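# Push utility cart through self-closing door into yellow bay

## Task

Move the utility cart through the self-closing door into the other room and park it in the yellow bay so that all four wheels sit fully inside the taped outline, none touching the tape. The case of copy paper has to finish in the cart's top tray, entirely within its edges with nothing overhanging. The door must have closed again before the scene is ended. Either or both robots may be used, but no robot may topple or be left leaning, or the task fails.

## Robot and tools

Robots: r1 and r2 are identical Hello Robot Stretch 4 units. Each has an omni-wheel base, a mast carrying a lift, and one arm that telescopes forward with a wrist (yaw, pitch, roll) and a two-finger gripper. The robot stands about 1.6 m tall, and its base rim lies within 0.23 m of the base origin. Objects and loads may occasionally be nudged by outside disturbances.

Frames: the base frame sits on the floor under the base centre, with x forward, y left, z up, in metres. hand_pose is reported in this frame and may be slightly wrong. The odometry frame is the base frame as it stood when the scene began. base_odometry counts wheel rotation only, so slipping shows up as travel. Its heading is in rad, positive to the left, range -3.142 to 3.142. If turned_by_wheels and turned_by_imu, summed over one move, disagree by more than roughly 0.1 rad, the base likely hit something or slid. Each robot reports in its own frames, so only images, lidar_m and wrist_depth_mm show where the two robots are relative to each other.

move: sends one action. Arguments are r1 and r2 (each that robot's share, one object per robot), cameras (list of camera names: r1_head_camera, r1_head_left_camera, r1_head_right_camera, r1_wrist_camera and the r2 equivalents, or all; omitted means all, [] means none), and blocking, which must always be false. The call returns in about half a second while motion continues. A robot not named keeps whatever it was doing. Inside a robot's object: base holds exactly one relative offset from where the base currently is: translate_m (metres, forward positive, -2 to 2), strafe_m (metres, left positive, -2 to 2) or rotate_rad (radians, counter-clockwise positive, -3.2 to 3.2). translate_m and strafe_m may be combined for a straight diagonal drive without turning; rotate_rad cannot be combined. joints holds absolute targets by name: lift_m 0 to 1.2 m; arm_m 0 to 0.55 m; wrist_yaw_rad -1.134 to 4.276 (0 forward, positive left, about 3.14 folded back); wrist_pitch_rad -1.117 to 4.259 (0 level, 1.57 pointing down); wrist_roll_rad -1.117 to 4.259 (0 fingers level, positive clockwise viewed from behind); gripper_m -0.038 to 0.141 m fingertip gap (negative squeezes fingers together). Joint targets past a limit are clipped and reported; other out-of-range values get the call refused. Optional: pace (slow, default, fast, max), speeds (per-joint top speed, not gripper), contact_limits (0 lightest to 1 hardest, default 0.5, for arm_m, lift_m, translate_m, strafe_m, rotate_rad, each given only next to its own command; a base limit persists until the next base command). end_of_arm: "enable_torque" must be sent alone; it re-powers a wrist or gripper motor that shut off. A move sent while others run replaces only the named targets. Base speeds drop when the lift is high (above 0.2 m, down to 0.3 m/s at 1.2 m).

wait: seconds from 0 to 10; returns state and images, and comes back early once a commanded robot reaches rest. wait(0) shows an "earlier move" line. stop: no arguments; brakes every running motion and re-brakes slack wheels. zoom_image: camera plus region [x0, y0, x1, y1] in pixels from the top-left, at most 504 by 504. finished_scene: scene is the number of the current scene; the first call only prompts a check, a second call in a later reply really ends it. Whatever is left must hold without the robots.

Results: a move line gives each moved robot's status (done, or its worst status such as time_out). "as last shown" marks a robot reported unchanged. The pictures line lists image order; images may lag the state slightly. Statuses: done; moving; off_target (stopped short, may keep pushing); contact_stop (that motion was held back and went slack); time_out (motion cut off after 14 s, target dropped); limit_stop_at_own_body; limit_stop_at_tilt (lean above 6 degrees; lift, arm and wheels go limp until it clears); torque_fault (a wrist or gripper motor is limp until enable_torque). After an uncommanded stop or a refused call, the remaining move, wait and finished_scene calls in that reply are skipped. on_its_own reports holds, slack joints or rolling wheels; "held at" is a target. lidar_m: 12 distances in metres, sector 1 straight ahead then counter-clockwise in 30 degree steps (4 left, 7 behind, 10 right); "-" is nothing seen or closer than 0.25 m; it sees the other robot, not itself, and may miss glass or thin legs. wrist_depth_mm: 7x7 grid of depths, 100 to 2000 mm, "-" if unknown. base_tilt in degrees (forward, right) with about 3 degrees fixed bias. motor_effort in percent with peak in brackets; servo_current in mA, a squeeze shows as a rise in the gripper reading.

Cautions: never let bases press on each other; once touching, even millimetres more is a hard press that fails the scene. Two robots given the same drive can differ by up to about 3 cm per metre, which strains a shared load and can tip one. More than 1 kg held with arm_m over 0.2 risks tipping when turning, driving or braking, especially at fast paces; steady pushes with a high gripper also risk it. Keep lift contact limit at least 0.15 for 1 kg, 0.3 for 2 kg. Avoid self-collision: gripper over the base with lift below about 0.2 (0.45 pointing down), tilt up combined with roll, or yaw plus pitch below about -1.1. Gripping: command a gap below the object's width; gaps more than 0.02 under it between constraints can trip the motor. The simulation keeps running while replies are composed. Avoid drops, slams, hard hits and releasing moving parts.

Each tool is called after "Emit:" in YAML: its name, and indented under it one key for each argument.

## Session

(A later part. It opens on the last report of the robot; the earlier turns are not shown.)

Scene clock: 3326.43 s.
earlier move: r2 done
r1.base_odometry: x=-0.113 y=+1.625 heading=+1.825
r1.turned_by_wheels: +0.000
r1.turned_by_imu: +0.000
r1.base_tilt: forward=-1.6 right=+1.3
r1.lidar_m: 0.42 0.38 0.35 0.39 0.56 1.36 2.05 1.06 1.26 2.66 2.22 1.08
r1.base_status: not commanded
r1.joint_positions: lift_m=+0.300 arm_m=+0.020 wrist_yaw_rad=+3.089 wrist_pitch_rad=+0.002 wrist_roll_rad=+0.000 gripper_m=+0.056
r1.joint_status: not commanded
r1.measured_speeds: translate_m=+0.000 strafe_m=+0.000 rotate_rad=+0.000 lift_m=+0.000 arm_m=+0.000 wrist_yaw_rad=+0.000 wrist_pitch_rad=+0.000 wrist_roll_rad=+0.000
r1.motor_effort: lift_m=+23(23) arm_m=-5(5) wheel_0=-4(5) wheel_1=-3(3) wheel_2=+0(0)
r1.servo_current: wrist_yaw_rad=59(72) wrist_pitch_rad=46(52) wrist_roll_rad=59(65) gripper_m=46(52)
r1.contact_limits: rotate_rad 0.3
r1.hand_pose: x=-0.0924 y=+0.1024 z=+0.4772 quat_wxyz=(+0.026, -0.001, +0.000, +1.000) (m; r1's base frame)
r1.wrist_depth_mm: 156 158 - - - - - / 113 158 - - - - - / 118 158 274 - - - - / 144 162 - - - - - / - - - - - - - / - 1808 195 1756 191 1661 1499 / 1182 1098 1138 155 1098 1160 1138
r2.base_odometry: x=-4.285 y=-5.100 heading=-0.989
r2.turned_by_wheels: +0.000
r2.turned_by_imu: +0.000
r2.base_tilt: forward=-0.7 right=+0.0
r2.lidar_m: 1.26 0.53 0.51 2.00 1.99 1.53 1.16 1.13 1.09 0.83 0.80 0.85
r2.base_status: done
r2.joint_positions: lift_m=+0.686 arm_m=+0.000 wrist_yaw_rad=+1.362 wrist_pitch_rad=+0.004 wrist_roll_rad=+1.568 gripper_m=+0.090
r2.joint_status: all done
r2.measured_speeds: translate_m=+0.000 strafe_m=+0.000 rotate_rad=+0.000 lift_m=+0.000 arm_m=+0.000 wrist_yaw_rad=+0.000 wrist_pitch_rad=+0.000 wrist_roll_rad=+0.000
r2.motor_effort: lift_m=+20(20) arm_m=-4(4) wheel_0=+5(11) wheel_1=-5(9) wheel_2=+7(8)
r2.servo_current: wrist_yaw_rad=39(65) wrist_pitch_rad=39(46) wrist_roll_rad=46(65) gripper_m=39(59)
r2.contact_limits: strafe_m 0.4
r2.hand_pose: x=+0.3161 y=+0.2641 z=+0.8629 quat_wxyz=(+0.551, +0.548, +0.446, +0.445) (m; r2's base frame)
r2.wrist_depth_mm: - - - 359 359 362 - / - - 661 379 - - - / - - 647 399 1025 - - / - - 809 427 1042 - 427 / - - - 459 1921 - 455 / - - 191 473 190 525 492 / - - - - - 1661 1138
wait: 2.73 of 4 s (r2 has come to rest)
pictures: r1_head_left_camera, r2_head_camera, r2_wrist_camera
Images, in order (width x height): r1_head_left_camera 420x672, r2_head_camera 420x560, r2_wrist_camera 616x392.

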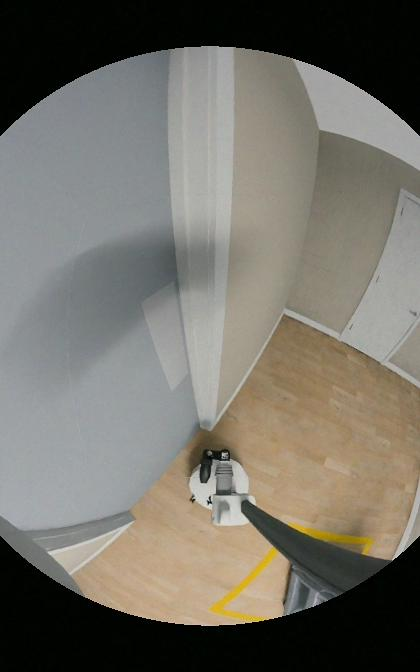

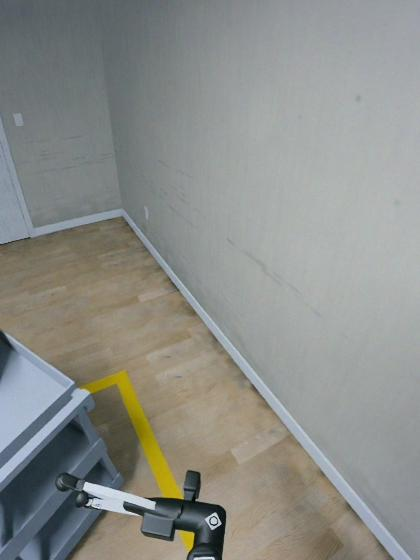

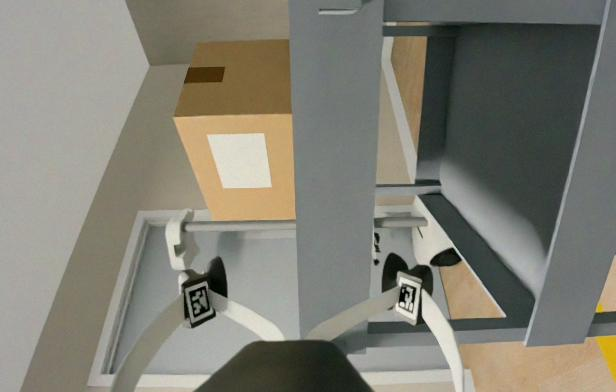

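Emit:
move:
  r1: {"base": {"rotate_rad": -2.65}, "contact_limits": {"rotate_rad": 0.3}}
  r2: {"joints": {"wrist_yaw_rad": 2.6}}
  blocking: false
  cameras: []

Emit:
wait:
  seconds: 5
  cameras: ["r1_head_camera", "r1_head_left_camera", "r2_head_camera", "r2_head_left_camera"]

Emit:
zoom_image:
  camera: "r1_head_camera"
  region: [0, 180, 420, 560]

Scene clock: 3332.83 s.
move: r1 moving; r2 moving
r1.base_odometry: x=-0.113 y=+1.625 heading=+1.574
r1.turned_by_wheels: -0.251
r1.turned_by_imu: -0.252
r1.base_tilt: forward=-1.6 right=+1.3
r1.lidar_m: 0.59 0.42 0.37 0.37 0.45 0.72 2.54 1.12 1.03 2.51 2.44 2.16
r1.base_status: rotate_rad moving
r1.joint_positions: lift_m=+0.300 arm_m=+0.020 wrist_yaw_rad=+3.089 wrist_pitch_rad=+0.002 wrist_roll_rad=+0.000 gripper_m=+0.056
r1.joint_status: not commanded
r1.measured_speeds: translate_m=+0.001 strafe_m=+0.000 rotate_rad=-0.976 lift_m=+0.000 arm_m=+0.000 wrist_yaw_rad=+0.000 wrist_pitch_rad=+0.000 wrist_roll_rad=+0.000
r1.motor_effort: lift_m=+23(23) arm_m=-5(5) wheel_0=+8(8) wheel_1=+7(9) wheel_2=+5(7)
r1.servo_current: wrist_yaw_rad=46(59) wrist_pitch_rad=46(52) wrist_roll_rad=46(59) gripper_m=33(46)
r1.contact_limits: rotate_rad 0.3
r1.hand_pose: x=-0.0924 y=+0.1024 z=+0.4772 quat_wxyz=(+0.026, -0.001, +0.000, +1.000) (m; r1's base frame)
r1.wrist_depth_mm: 156 158 - - - 707 683 / 113 158 - - - 715 676 / 118 158 276 - - 707 661 / 144 161 - - - 707 661 / 1863 - - - - 707 661 / 1708 1808 195 1756 191 732 683 / 1255 1042 1098 155 1098 715 691
r2.base_odometry: x=-4.285 y=-5.100 heading=-0.989
r2.turned_by_wheels: +0.000
r2.turned_by_imu: +0.000
r2.base_tilt: forward=-0.7 right=+0.1
r2.lidar_m: 1.26 0.55 0.50 1.99 2.01 1.56 1.17 1.13 1.07 0.82 0.78 0.86
r2.base_status: not commanded
r2.joint_positions: lift_m=+0.686 arm_m=+0.000 wrist_yaw_rad=+1.923 wrist_pitch_rad=+0.004 wrist_roll_rad=+1.568 gripper_m=+0.090
r2.joint_status: wrist_yaw_rad moving
r2.measured_speeds: translate_m=+0.000 strafe_m=+0.000 rotate_rad=+0.000 lift_m=+0.000 arm_m=+0.000 wrist_yaw_rad=+1.740 wrist_pitch_rad=+0.000 wrist_roll_rad=+0.000
r2.motor_effort: lift_m=+20(20) arm_m=-4(4) wheel_0=+5(5) wheel_1=-5(5) wheel_2=+6(7)
r2.servo_current: wrist_yaw_rad=78(163) wrist_pitch_rad=39(46) wrist_roll_rad=46(59) gripper_m=52(59)
r2.contact_limits: strafe_m 0.4
r2.hand_pose: x=+0.1534 y=+0.3008 z=+0.8629 quat_wxyz=(+0.406, +0.403, +0.580, +0.580) (m; r2's base frame)
r2.wrist_depth_mm: - - - 357 1756 1661 - / - - - 407 - 1808 436 / - - - 459 477 480 473 / - - - - - 1708 1205 / - - - - - 1756 1205 / 1921 - 190 - 187 1537 1229 / - - - - - 1618 1205
pictures: none
No camera images: "cameras" was empty.

Scene clock: 3333.63 s.
earlier move: r1 moving; r2 done
r1.base_odometry: x=-0.113 y=+1.625 heading=+0.220
r1.turned_by_wheels: -1.354
r1.turned_by_imu: -1.360
r1.base_tilt: forward=-1.6 right=+1.3
r1.lidar_m: 2.60 2.19 1.13 0.41 0.38 0.37 0.38 0.53 1.29 2.16 1.06 1.23
r1.base_status: rotate_rad moving
r1.joint_positions: lift_m=+0.300 arm_m=+0.020 wrist_yaw_rad=+3.089 wrist_pitch_rad=+0.002 wrist_roll_rad=+0.000 gripper_m=+0.056
r1.joint_status: not commanded
r1.measured_speeds: translate_m=+0.000 strafe_m=+0.000 rotate_rad=-2.003 lift_m=+0.000 arm_m=+0.000 wrist_yaw_rad=+0.000 wrist_pitch_rad=+0.000 wrist_roll_rad=+0.000
r1.motor_effort: lift_m=+23(23) arm_m=-5(5) wheel_0=+6(9) wheel_1=+7(9) wheel_2=+5(8)
r1.servo_current: wrist_yaw_rad=72(72) wrist_pitch_rad=39(52) wrist_roll_rad=39(59) gripper_m=52(52)
r1.contact_limits: rotate_rad 0.3
r1.hand_pose: x=-0.0924 y=+0.1024 z=+0.4772 quat_wxyz=(+0.026, -0.001, +0.000, +1.000) (m; r1's base frame)
r1.wrist_depth_mm: 156 158 564 512 452 404 377 / 113 158 559 512 455 407 375 / 118 158 279 517 455 407 373 / 144 162 549 512 459 410 373 / 768 - - 517 455 410 375 / 759 - 189 521 194 410 377 / 788 135 - 156 449 392 379
r2.base_odometry: x=-4.285 y=-5.100 heading=-0.989
r2.turned_by_wheels: +0.000
r2.turned_by_imu: +0.000
r2.base_tilt: forward=-0.7 right=+0.0
r2.lidar_m: 1.21 0.54 0.51 2.02 1.99 1.55 1.14 1.13 1.09 0.83 0.80 0.85
r2.base_status: not commanded
r2.joint_positions: lift_m=+0.686 arm_m=+0.000 wrist_yaw_rad=+2.597 wrist_pitch_rad=+0.004 wrist_roll_rad=+1.568 gripper_m=+0.090
r2.joint_status: all done
r2.measured_speeds: translate_m=+0.000 strafe_m=+0.000 rotate_rad=+0.000 lift_m=+0.000 arm_m=+0.000 wrist_yaw_rad=+0.000 wrist_pitch_rad=+0.000 wrist_roll_rad=+0.000
r2.motor_effort: lift_m=+20(20) arm_m=-4(4) wheel_0=+5(5) wheel_1=-5(6) wheel_2=+6(7)
r2.servo_current: wrist_yaw_rad=33(163) wrist_pitch_rad=46(52) wrist_roll_rad=46(65) gripper_m=52(59)
r2.contact_limits: strafe_m 0.4
r2.hand_pose: x=-0.0305 y=+0.2242 z=+0.8629 quat_wxyz=(+0.192, +0.189, +0.681, +0.681) (m; r2's base frame)
r2.wrist_depth_mm: - - - - - 1618 1182 / 1921 - - - - 1661 1182 / - - - - - 1756 1205 / - - - - - 1756 1229 / - - - - - 1756 1205 / - - 190 - 187 1537 1229 / - - - - - - 1205
wait: 0.80 of 5 s (r2 has come to rest)
pictures: r1_head_camera, r1_head_left_camera, r2_head_camera, r2_head_left_camera
Images, in order (width x height): r1_head_camera 420x560, r1_head_left_camera 420x672, r2_head_camera 420x560, r2_head_left_camera 420x672.

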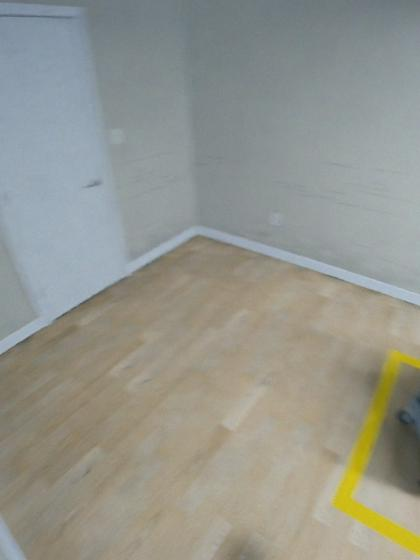

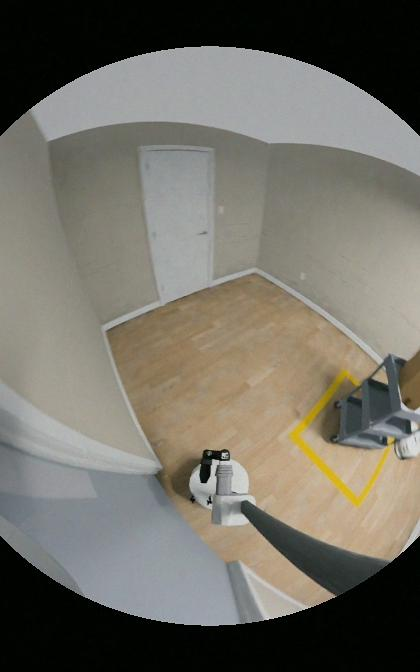

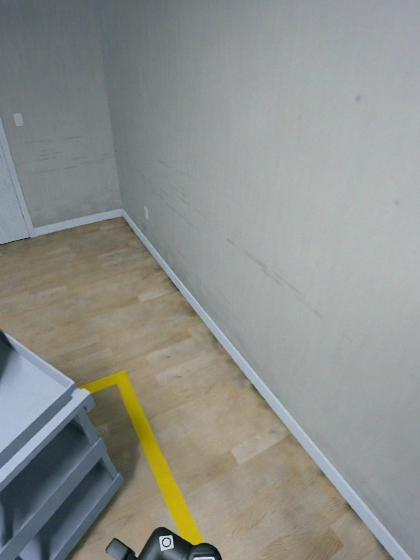

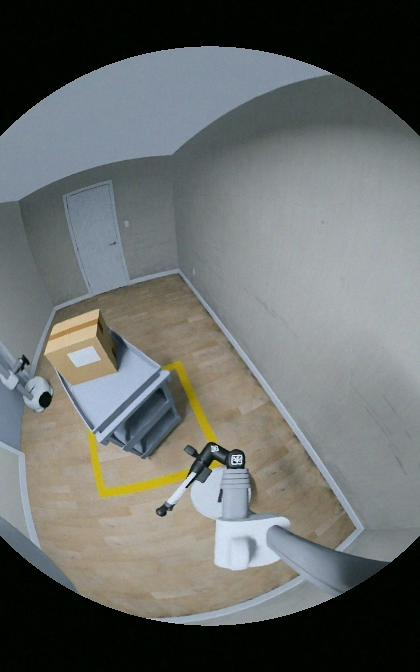

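Scaled by 1.200 from the camera's 420x560 image, which has a finer 600x800 frame.

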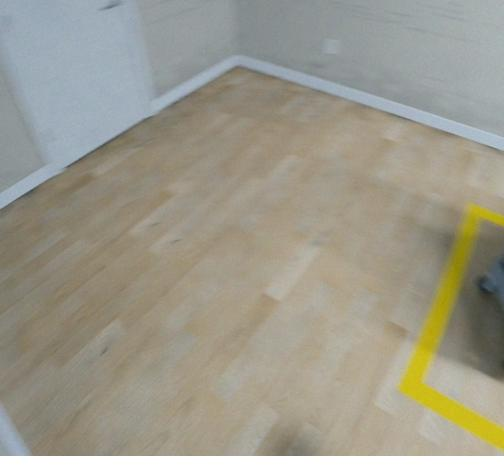

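Emit:
wait:
  seconds: 1
  cameras: ["r1_head_camera", "r2_head_left_camera"]

Emit:
zoom_image:
  camera: "r1_head_camera"
  region: [0, 200, 300, 500]

Emit:
zoom_image:
  camera: "r2_head_left_camera"
  region: [40, 320, 260, 520]

Scene clock: 3337.23 s.
earlier move: r1 done
r1.base_odometry: x=-0.113 y=+1.625 heading=-0.824
r1.turned_by_wheels: -1.044
r1.turned_by_imu: -1.052
r1.base_tilt: forward=-1.6 right=+1.3
r1.lidar_m: 1.05 1.23 2.58 2.22 1.11 0.42 0.38 0.35 0.39 0.54 1.27 2.07
r1.base_status: done
r1.joint_positions: lift_m=+0.300 arm_m=+0.020 wrist_yaw_rad=+3.089 wrist_pitch_rad=+0.002 wrist_roll_rad=+0.000 gripper_m=+0.056
r1.joint_status: not commanded
r1.measured_speeds: translate_m=+0.000 strafe_m=+0.000 rotate_rad=+0.000 lift_m=+0.000 arm_m=+0.000 wrist_yaw_rad=+0.000 wrist_pitch_rad=+0.000 wrist_roll_rad=+0.000
r1.motor_effort: lift_m=+23(23) arm_m=-5(5) wheel_0=+2(9) wheel_1=+1(9) wheel_2=+2(8)
r1.servo_current: wrist_yaw_rad=39(72) wrist_pitch_rad=39(52) wrist_roll_rad=52(72) gripper_m=39(52)
r1.contact_limits: rotate_rad 0.3
r1.hand_pose: x=-0.0924 y=+0.1024 z=+0.4772 quat_wxyz=(+0.026, -0.001, +0.000, +1.000) (m; r1's base frame)
r1.wrist_depth_mm: 156 157 559 603 - - - / 113 159 615 580 - - - / 118 158 268 603 - - - / 144 162 315 603 - - - / 459 517 564 603 - - - / 462 512 193 585 189 - - / 462 488 - 155 - - -
r2.base_odometry: x=-4.285 y=-5.100 heading=-0.989
r2.turned_by_wheels: +0.000
r2.turned_by_imu: +0.000
r2.base_tilt: forward=-0.7 right=+0.1
r2.lidar_m: 1.24 0.55 0.53 1.99 2.00 1.53 1.18 1.13 1.10 0.83 0.80 0.86
r2.base_status: not commanded
r2.joint_positions: lift_m=+0.686 arm_m=+0.000 wrist_yaw_rad=+2.597 wrist_pitch_rad=+0.004 wrist_roll_rad=+1.568 gripper_m=+0.090
r2.joint_status: all done
r2.measured_speeds: translate_m=+0.000 strafe_m=+0.000 rotate_rad=+0.000 lift_m=+0.000 arm_m=+0.000 wrist_yaw_rad=+0.000 wrist_pitch_rad=+0.000 wrist_roll_rad=+0.000
r2.motor_effort: lift_m=+20(20) arm_m=-4(4) wheel_0=+5(5) wheel_1=-5(6) wheel_2=+6(7)
r2.servo_current: wrist_yaw_rad=52(163) wrist_pitch_rad=46(52) wrist_roll_rad=46(65) gripper_m=52(59)
r2.contact_limits: strafe_m 0.4
r2.hand_pose: x=-0.0305 y=+0.2242 z=+0.8629 quat_wxyz=(+0.192, +0.189, +0.681, +0.681) (m; r2's base frame)
r2.wrist_depth_mm: - - - - - 1618 1182 / 1921 - - - - 1618 1182 / - - - - - 1756 1205 / - - - - - 1808 1229 / - - - - - 1756 1205 / - - 190 - 187 1537 1229 / - - - - - - 1229
wait: 0.00 of 1 s (r1 has come to rest)
pictures: r1_head_camera, r2_head_left_camera
Images, in order (width x height): r1_head_camera 420x560, r2_head_left_camera 420x672.

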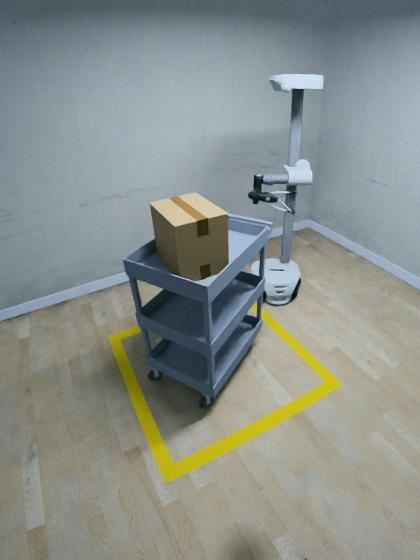

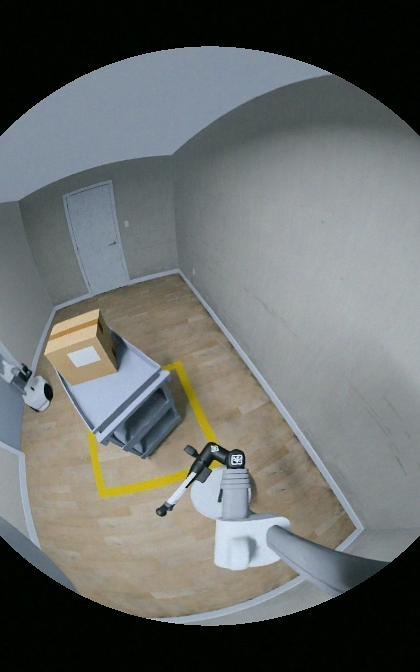

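Scaled by 1.680 from the camera's 420x560 image, which has a finer 600x800 frame.

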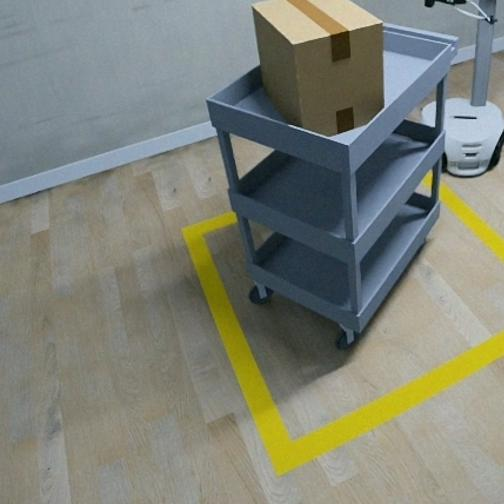

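Scaled by 2.291 from the camera's 420x672 image, which has a finer 600x960 frame.

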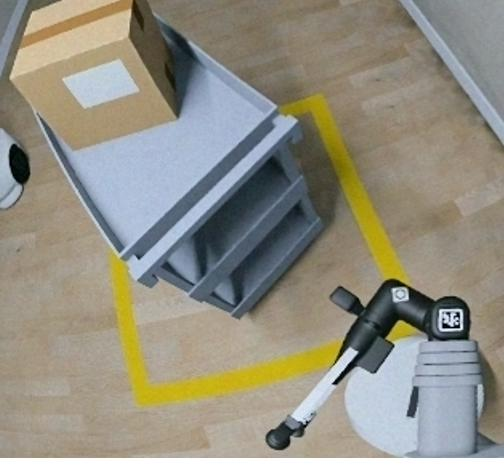

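Emit:
move:
  blocking: false
  cameras: ["r1_head_camera", "r1_head_left_camera", "r2_head_left_camera", "r2_head_camera"]

Emit:
finished_scene:
  scene: 1

Scene clock: 3355.20 s.
r1.base_odometry: x=-0.113 y=+1.625 heading=-0.824
r1.turned_by_wheels: +0.000
r1.turned_by_imu: +0.000
r1.base_tilt: forward=-1.6 right=+1.3
r1.lidar_m: 1.06 1.24 2.61 2.22 1.12 0.43 0.39 0.36 0.38 0.54 1.27 2.07
r1.base_status: done
r1.joint_positions: lift_m=+0.300 arm_m=+0.020 wrist_yaw_rad=+3.089 wrist_pitch_rad=+0.002 wrist_roll_rad=+0.000 gripper_m=+0.056
r1.joint_status: not commanded
r1.measured_speeds: translate_m=+0.000 strafe_m=+0.000 rotate_rad=+0.000 lift_m=+0.000 arm_m=+0.000 wrist_yaw_rad=+0.000 wrist_pitch_rad=+0.000 wrist_roll_rad=+0.000
r1.motor_effort: lift_m=+23(23) arm_m=-5(5) wheel_0=+2(9) wheel_1=+1(9) wheel_2=+2(8)
r1.servo_current: wrist_yaw_rad=46(72) wrist_pitch_rad=39(52) wrist_roll_rad=46(72) gripper_m=39(52)
r1.contact_limits: rotate_rad 0.3
r1.hand_pose: x=-0.0924 y=+0.1024 z=+0.4772 quat_wxyz=(+0.026, -0.001, +0.000, +1.000) (m; r1's base frame)
r1.wrist_depth_mm: 156 158 564 603 - - - / 113 158 615 580 - - - / 118 158 270 597 - - - / 144 161 314 609 - - - / 459 517 559 603 - - - / 462 508 193 585 189 - - / 466 492 - 156 - - -
r2.base_odometry: x=-4.285 y=-5.100 heading=-0.989
r2.turned_by_wheels: +0.000
r2.turned_by_imu: +0.000
r2.base_tilt: forward=-0.7 right=+0.1
r2.lidar_m: 1.24 0.55 0.51 2.00 2.00 1.54 1.17 1.12 1.10 0.83 0.79 0.86
r2.base_status: not commanded
r2.joint_positions: lift_m=+0.686 arm_m=+0.000 wrist_yaw_rad=+2.597 wrist_pitch_rad=+0.004 wrist_roll_rad=+1.568 gripper_m=+0.090
r2.joint_status: all done
r2.measured_speeds: translate_m=+0.000 strafe_m=+0.000 rotate_rad=+0.000 lift_m=+0.000 arm_m=+0.000 wrist_yaw_rad=+0.000 wrist_pitch_rad=+0.000 wrist_roll_rad=+0.000
r2.motor_effort: lift_m=+20(20) arm_m=-4(4) wheel_0=+5(5) wheel_1=-5(6) wheel_2=+7(7)
r2.servo_current: wrist_yaw_rad=46(163) wrist_pitch_rad=46(52) wrist_roll_rad=46(65) gripper_m=52(59)
r2.contact_limits: strafe_m 0.4
r2.hand_pose: x=-0.0305 y=+0.2242 z=+0.8629 quat_wxyz=(+0.192, +0.189, +0.681, +0.681) (m; r2's base frame)
r2.wrist_depth_mm: - - - - - 1576 1205 / 1921 - - - - 1618 1182 / - - - - - 1708 1205 / - - - - - 1756 1229 / - - - - - 1808 1229 / - - 190 - 187 1537 1182 / - - - - - - 1205
pictures: r1_head_camera, r1_head_left_camera, r2_head_camera, r2_head_left_camera
Images, in order (width x height): r1_head_camera 420x560, r1_head_left_camera 420x672, r2_head_camera 420x560, r2_head_left_camera 420x672.

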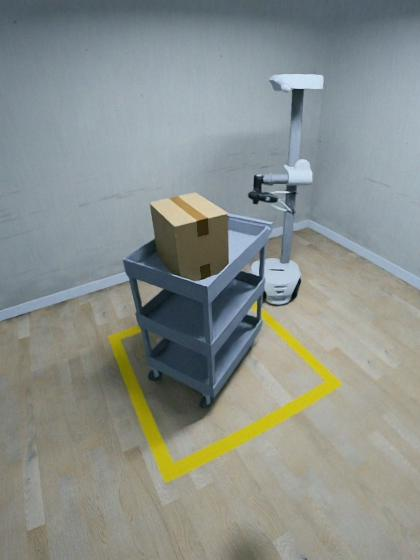

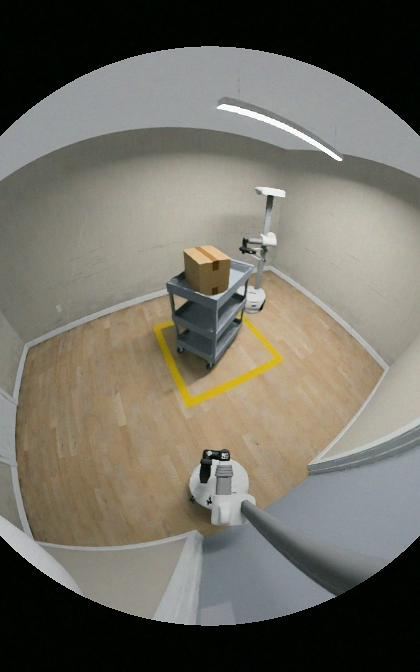

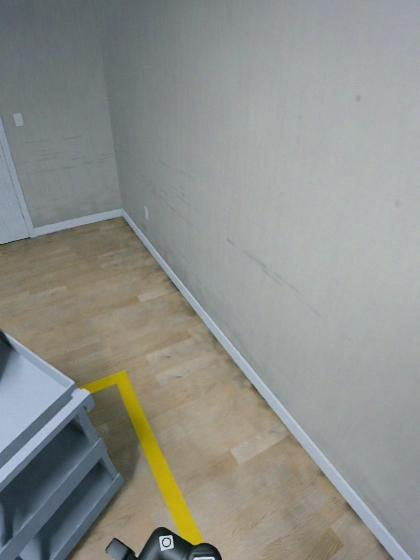

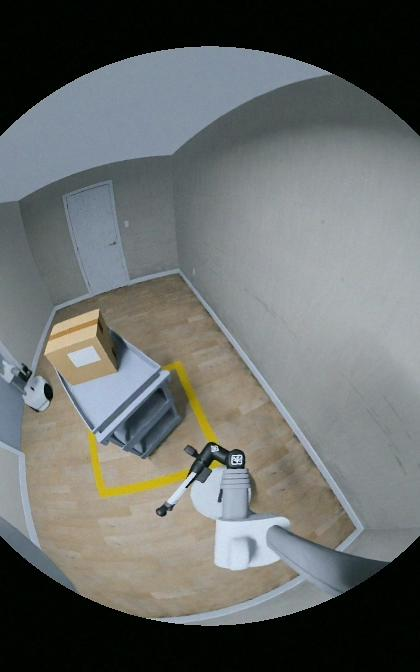

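This call ended nothing. Check each condition of the task against the scene as it is now, look again where you are not sure, and mend what is not met. Then call finished_scene again.

Emit:
zoom_image:
  camera: "r1_head_camera"
  region: [90, 300, 350, 490]

Emit:
zoom_image:
  camera: "r1_head_left_camera"
  region: [140, 230, 290, 410]

Emit:
zoom_image:
  camera: "r2_head_left_camera"
  region: [40, 290, 240, 510]

Emit:
zoom_image:
  camera: "r1_head_left_camera"
  region: [0, 400, 420, 640]

Scaled by 1.938 from the camera's 420x560 image, which has a finer 600x800 frame.

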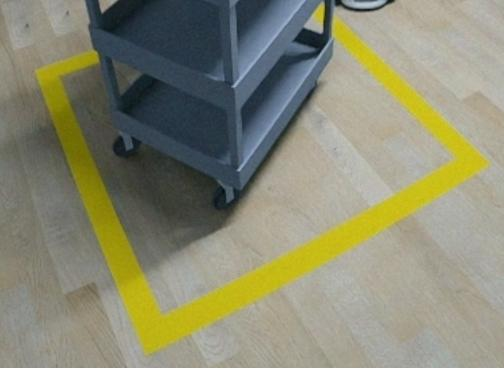

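Scaled by 2.800 from the camera's 420x672 image, which has a finer 600x960 frame.

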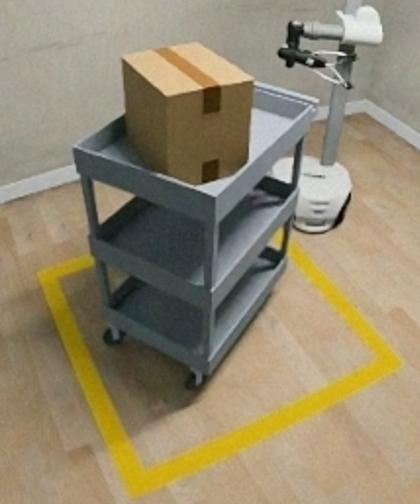

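Scaled by 2.291 from the camera's 420x672 image, which has a finer 600x960 frame.

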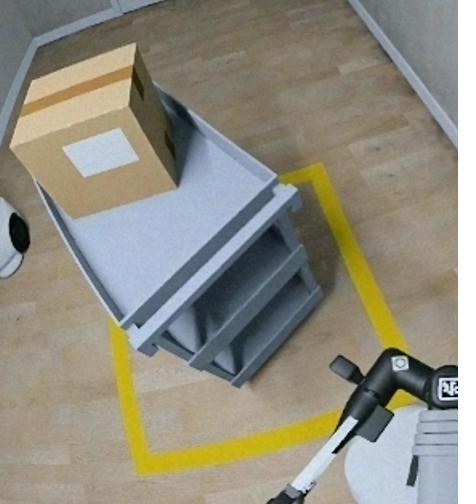

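Scaled by 1.200 from the camera's 420x672 image, which has a finer 600x960 frame.

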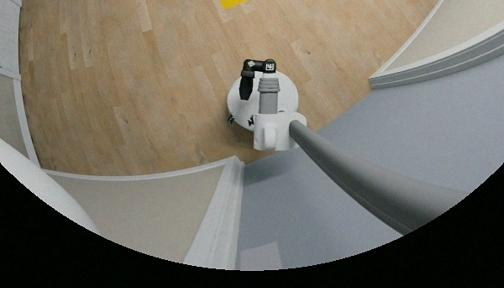

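Emit:
finished_scene:
  scene: 1

The scene is finished: the task was done.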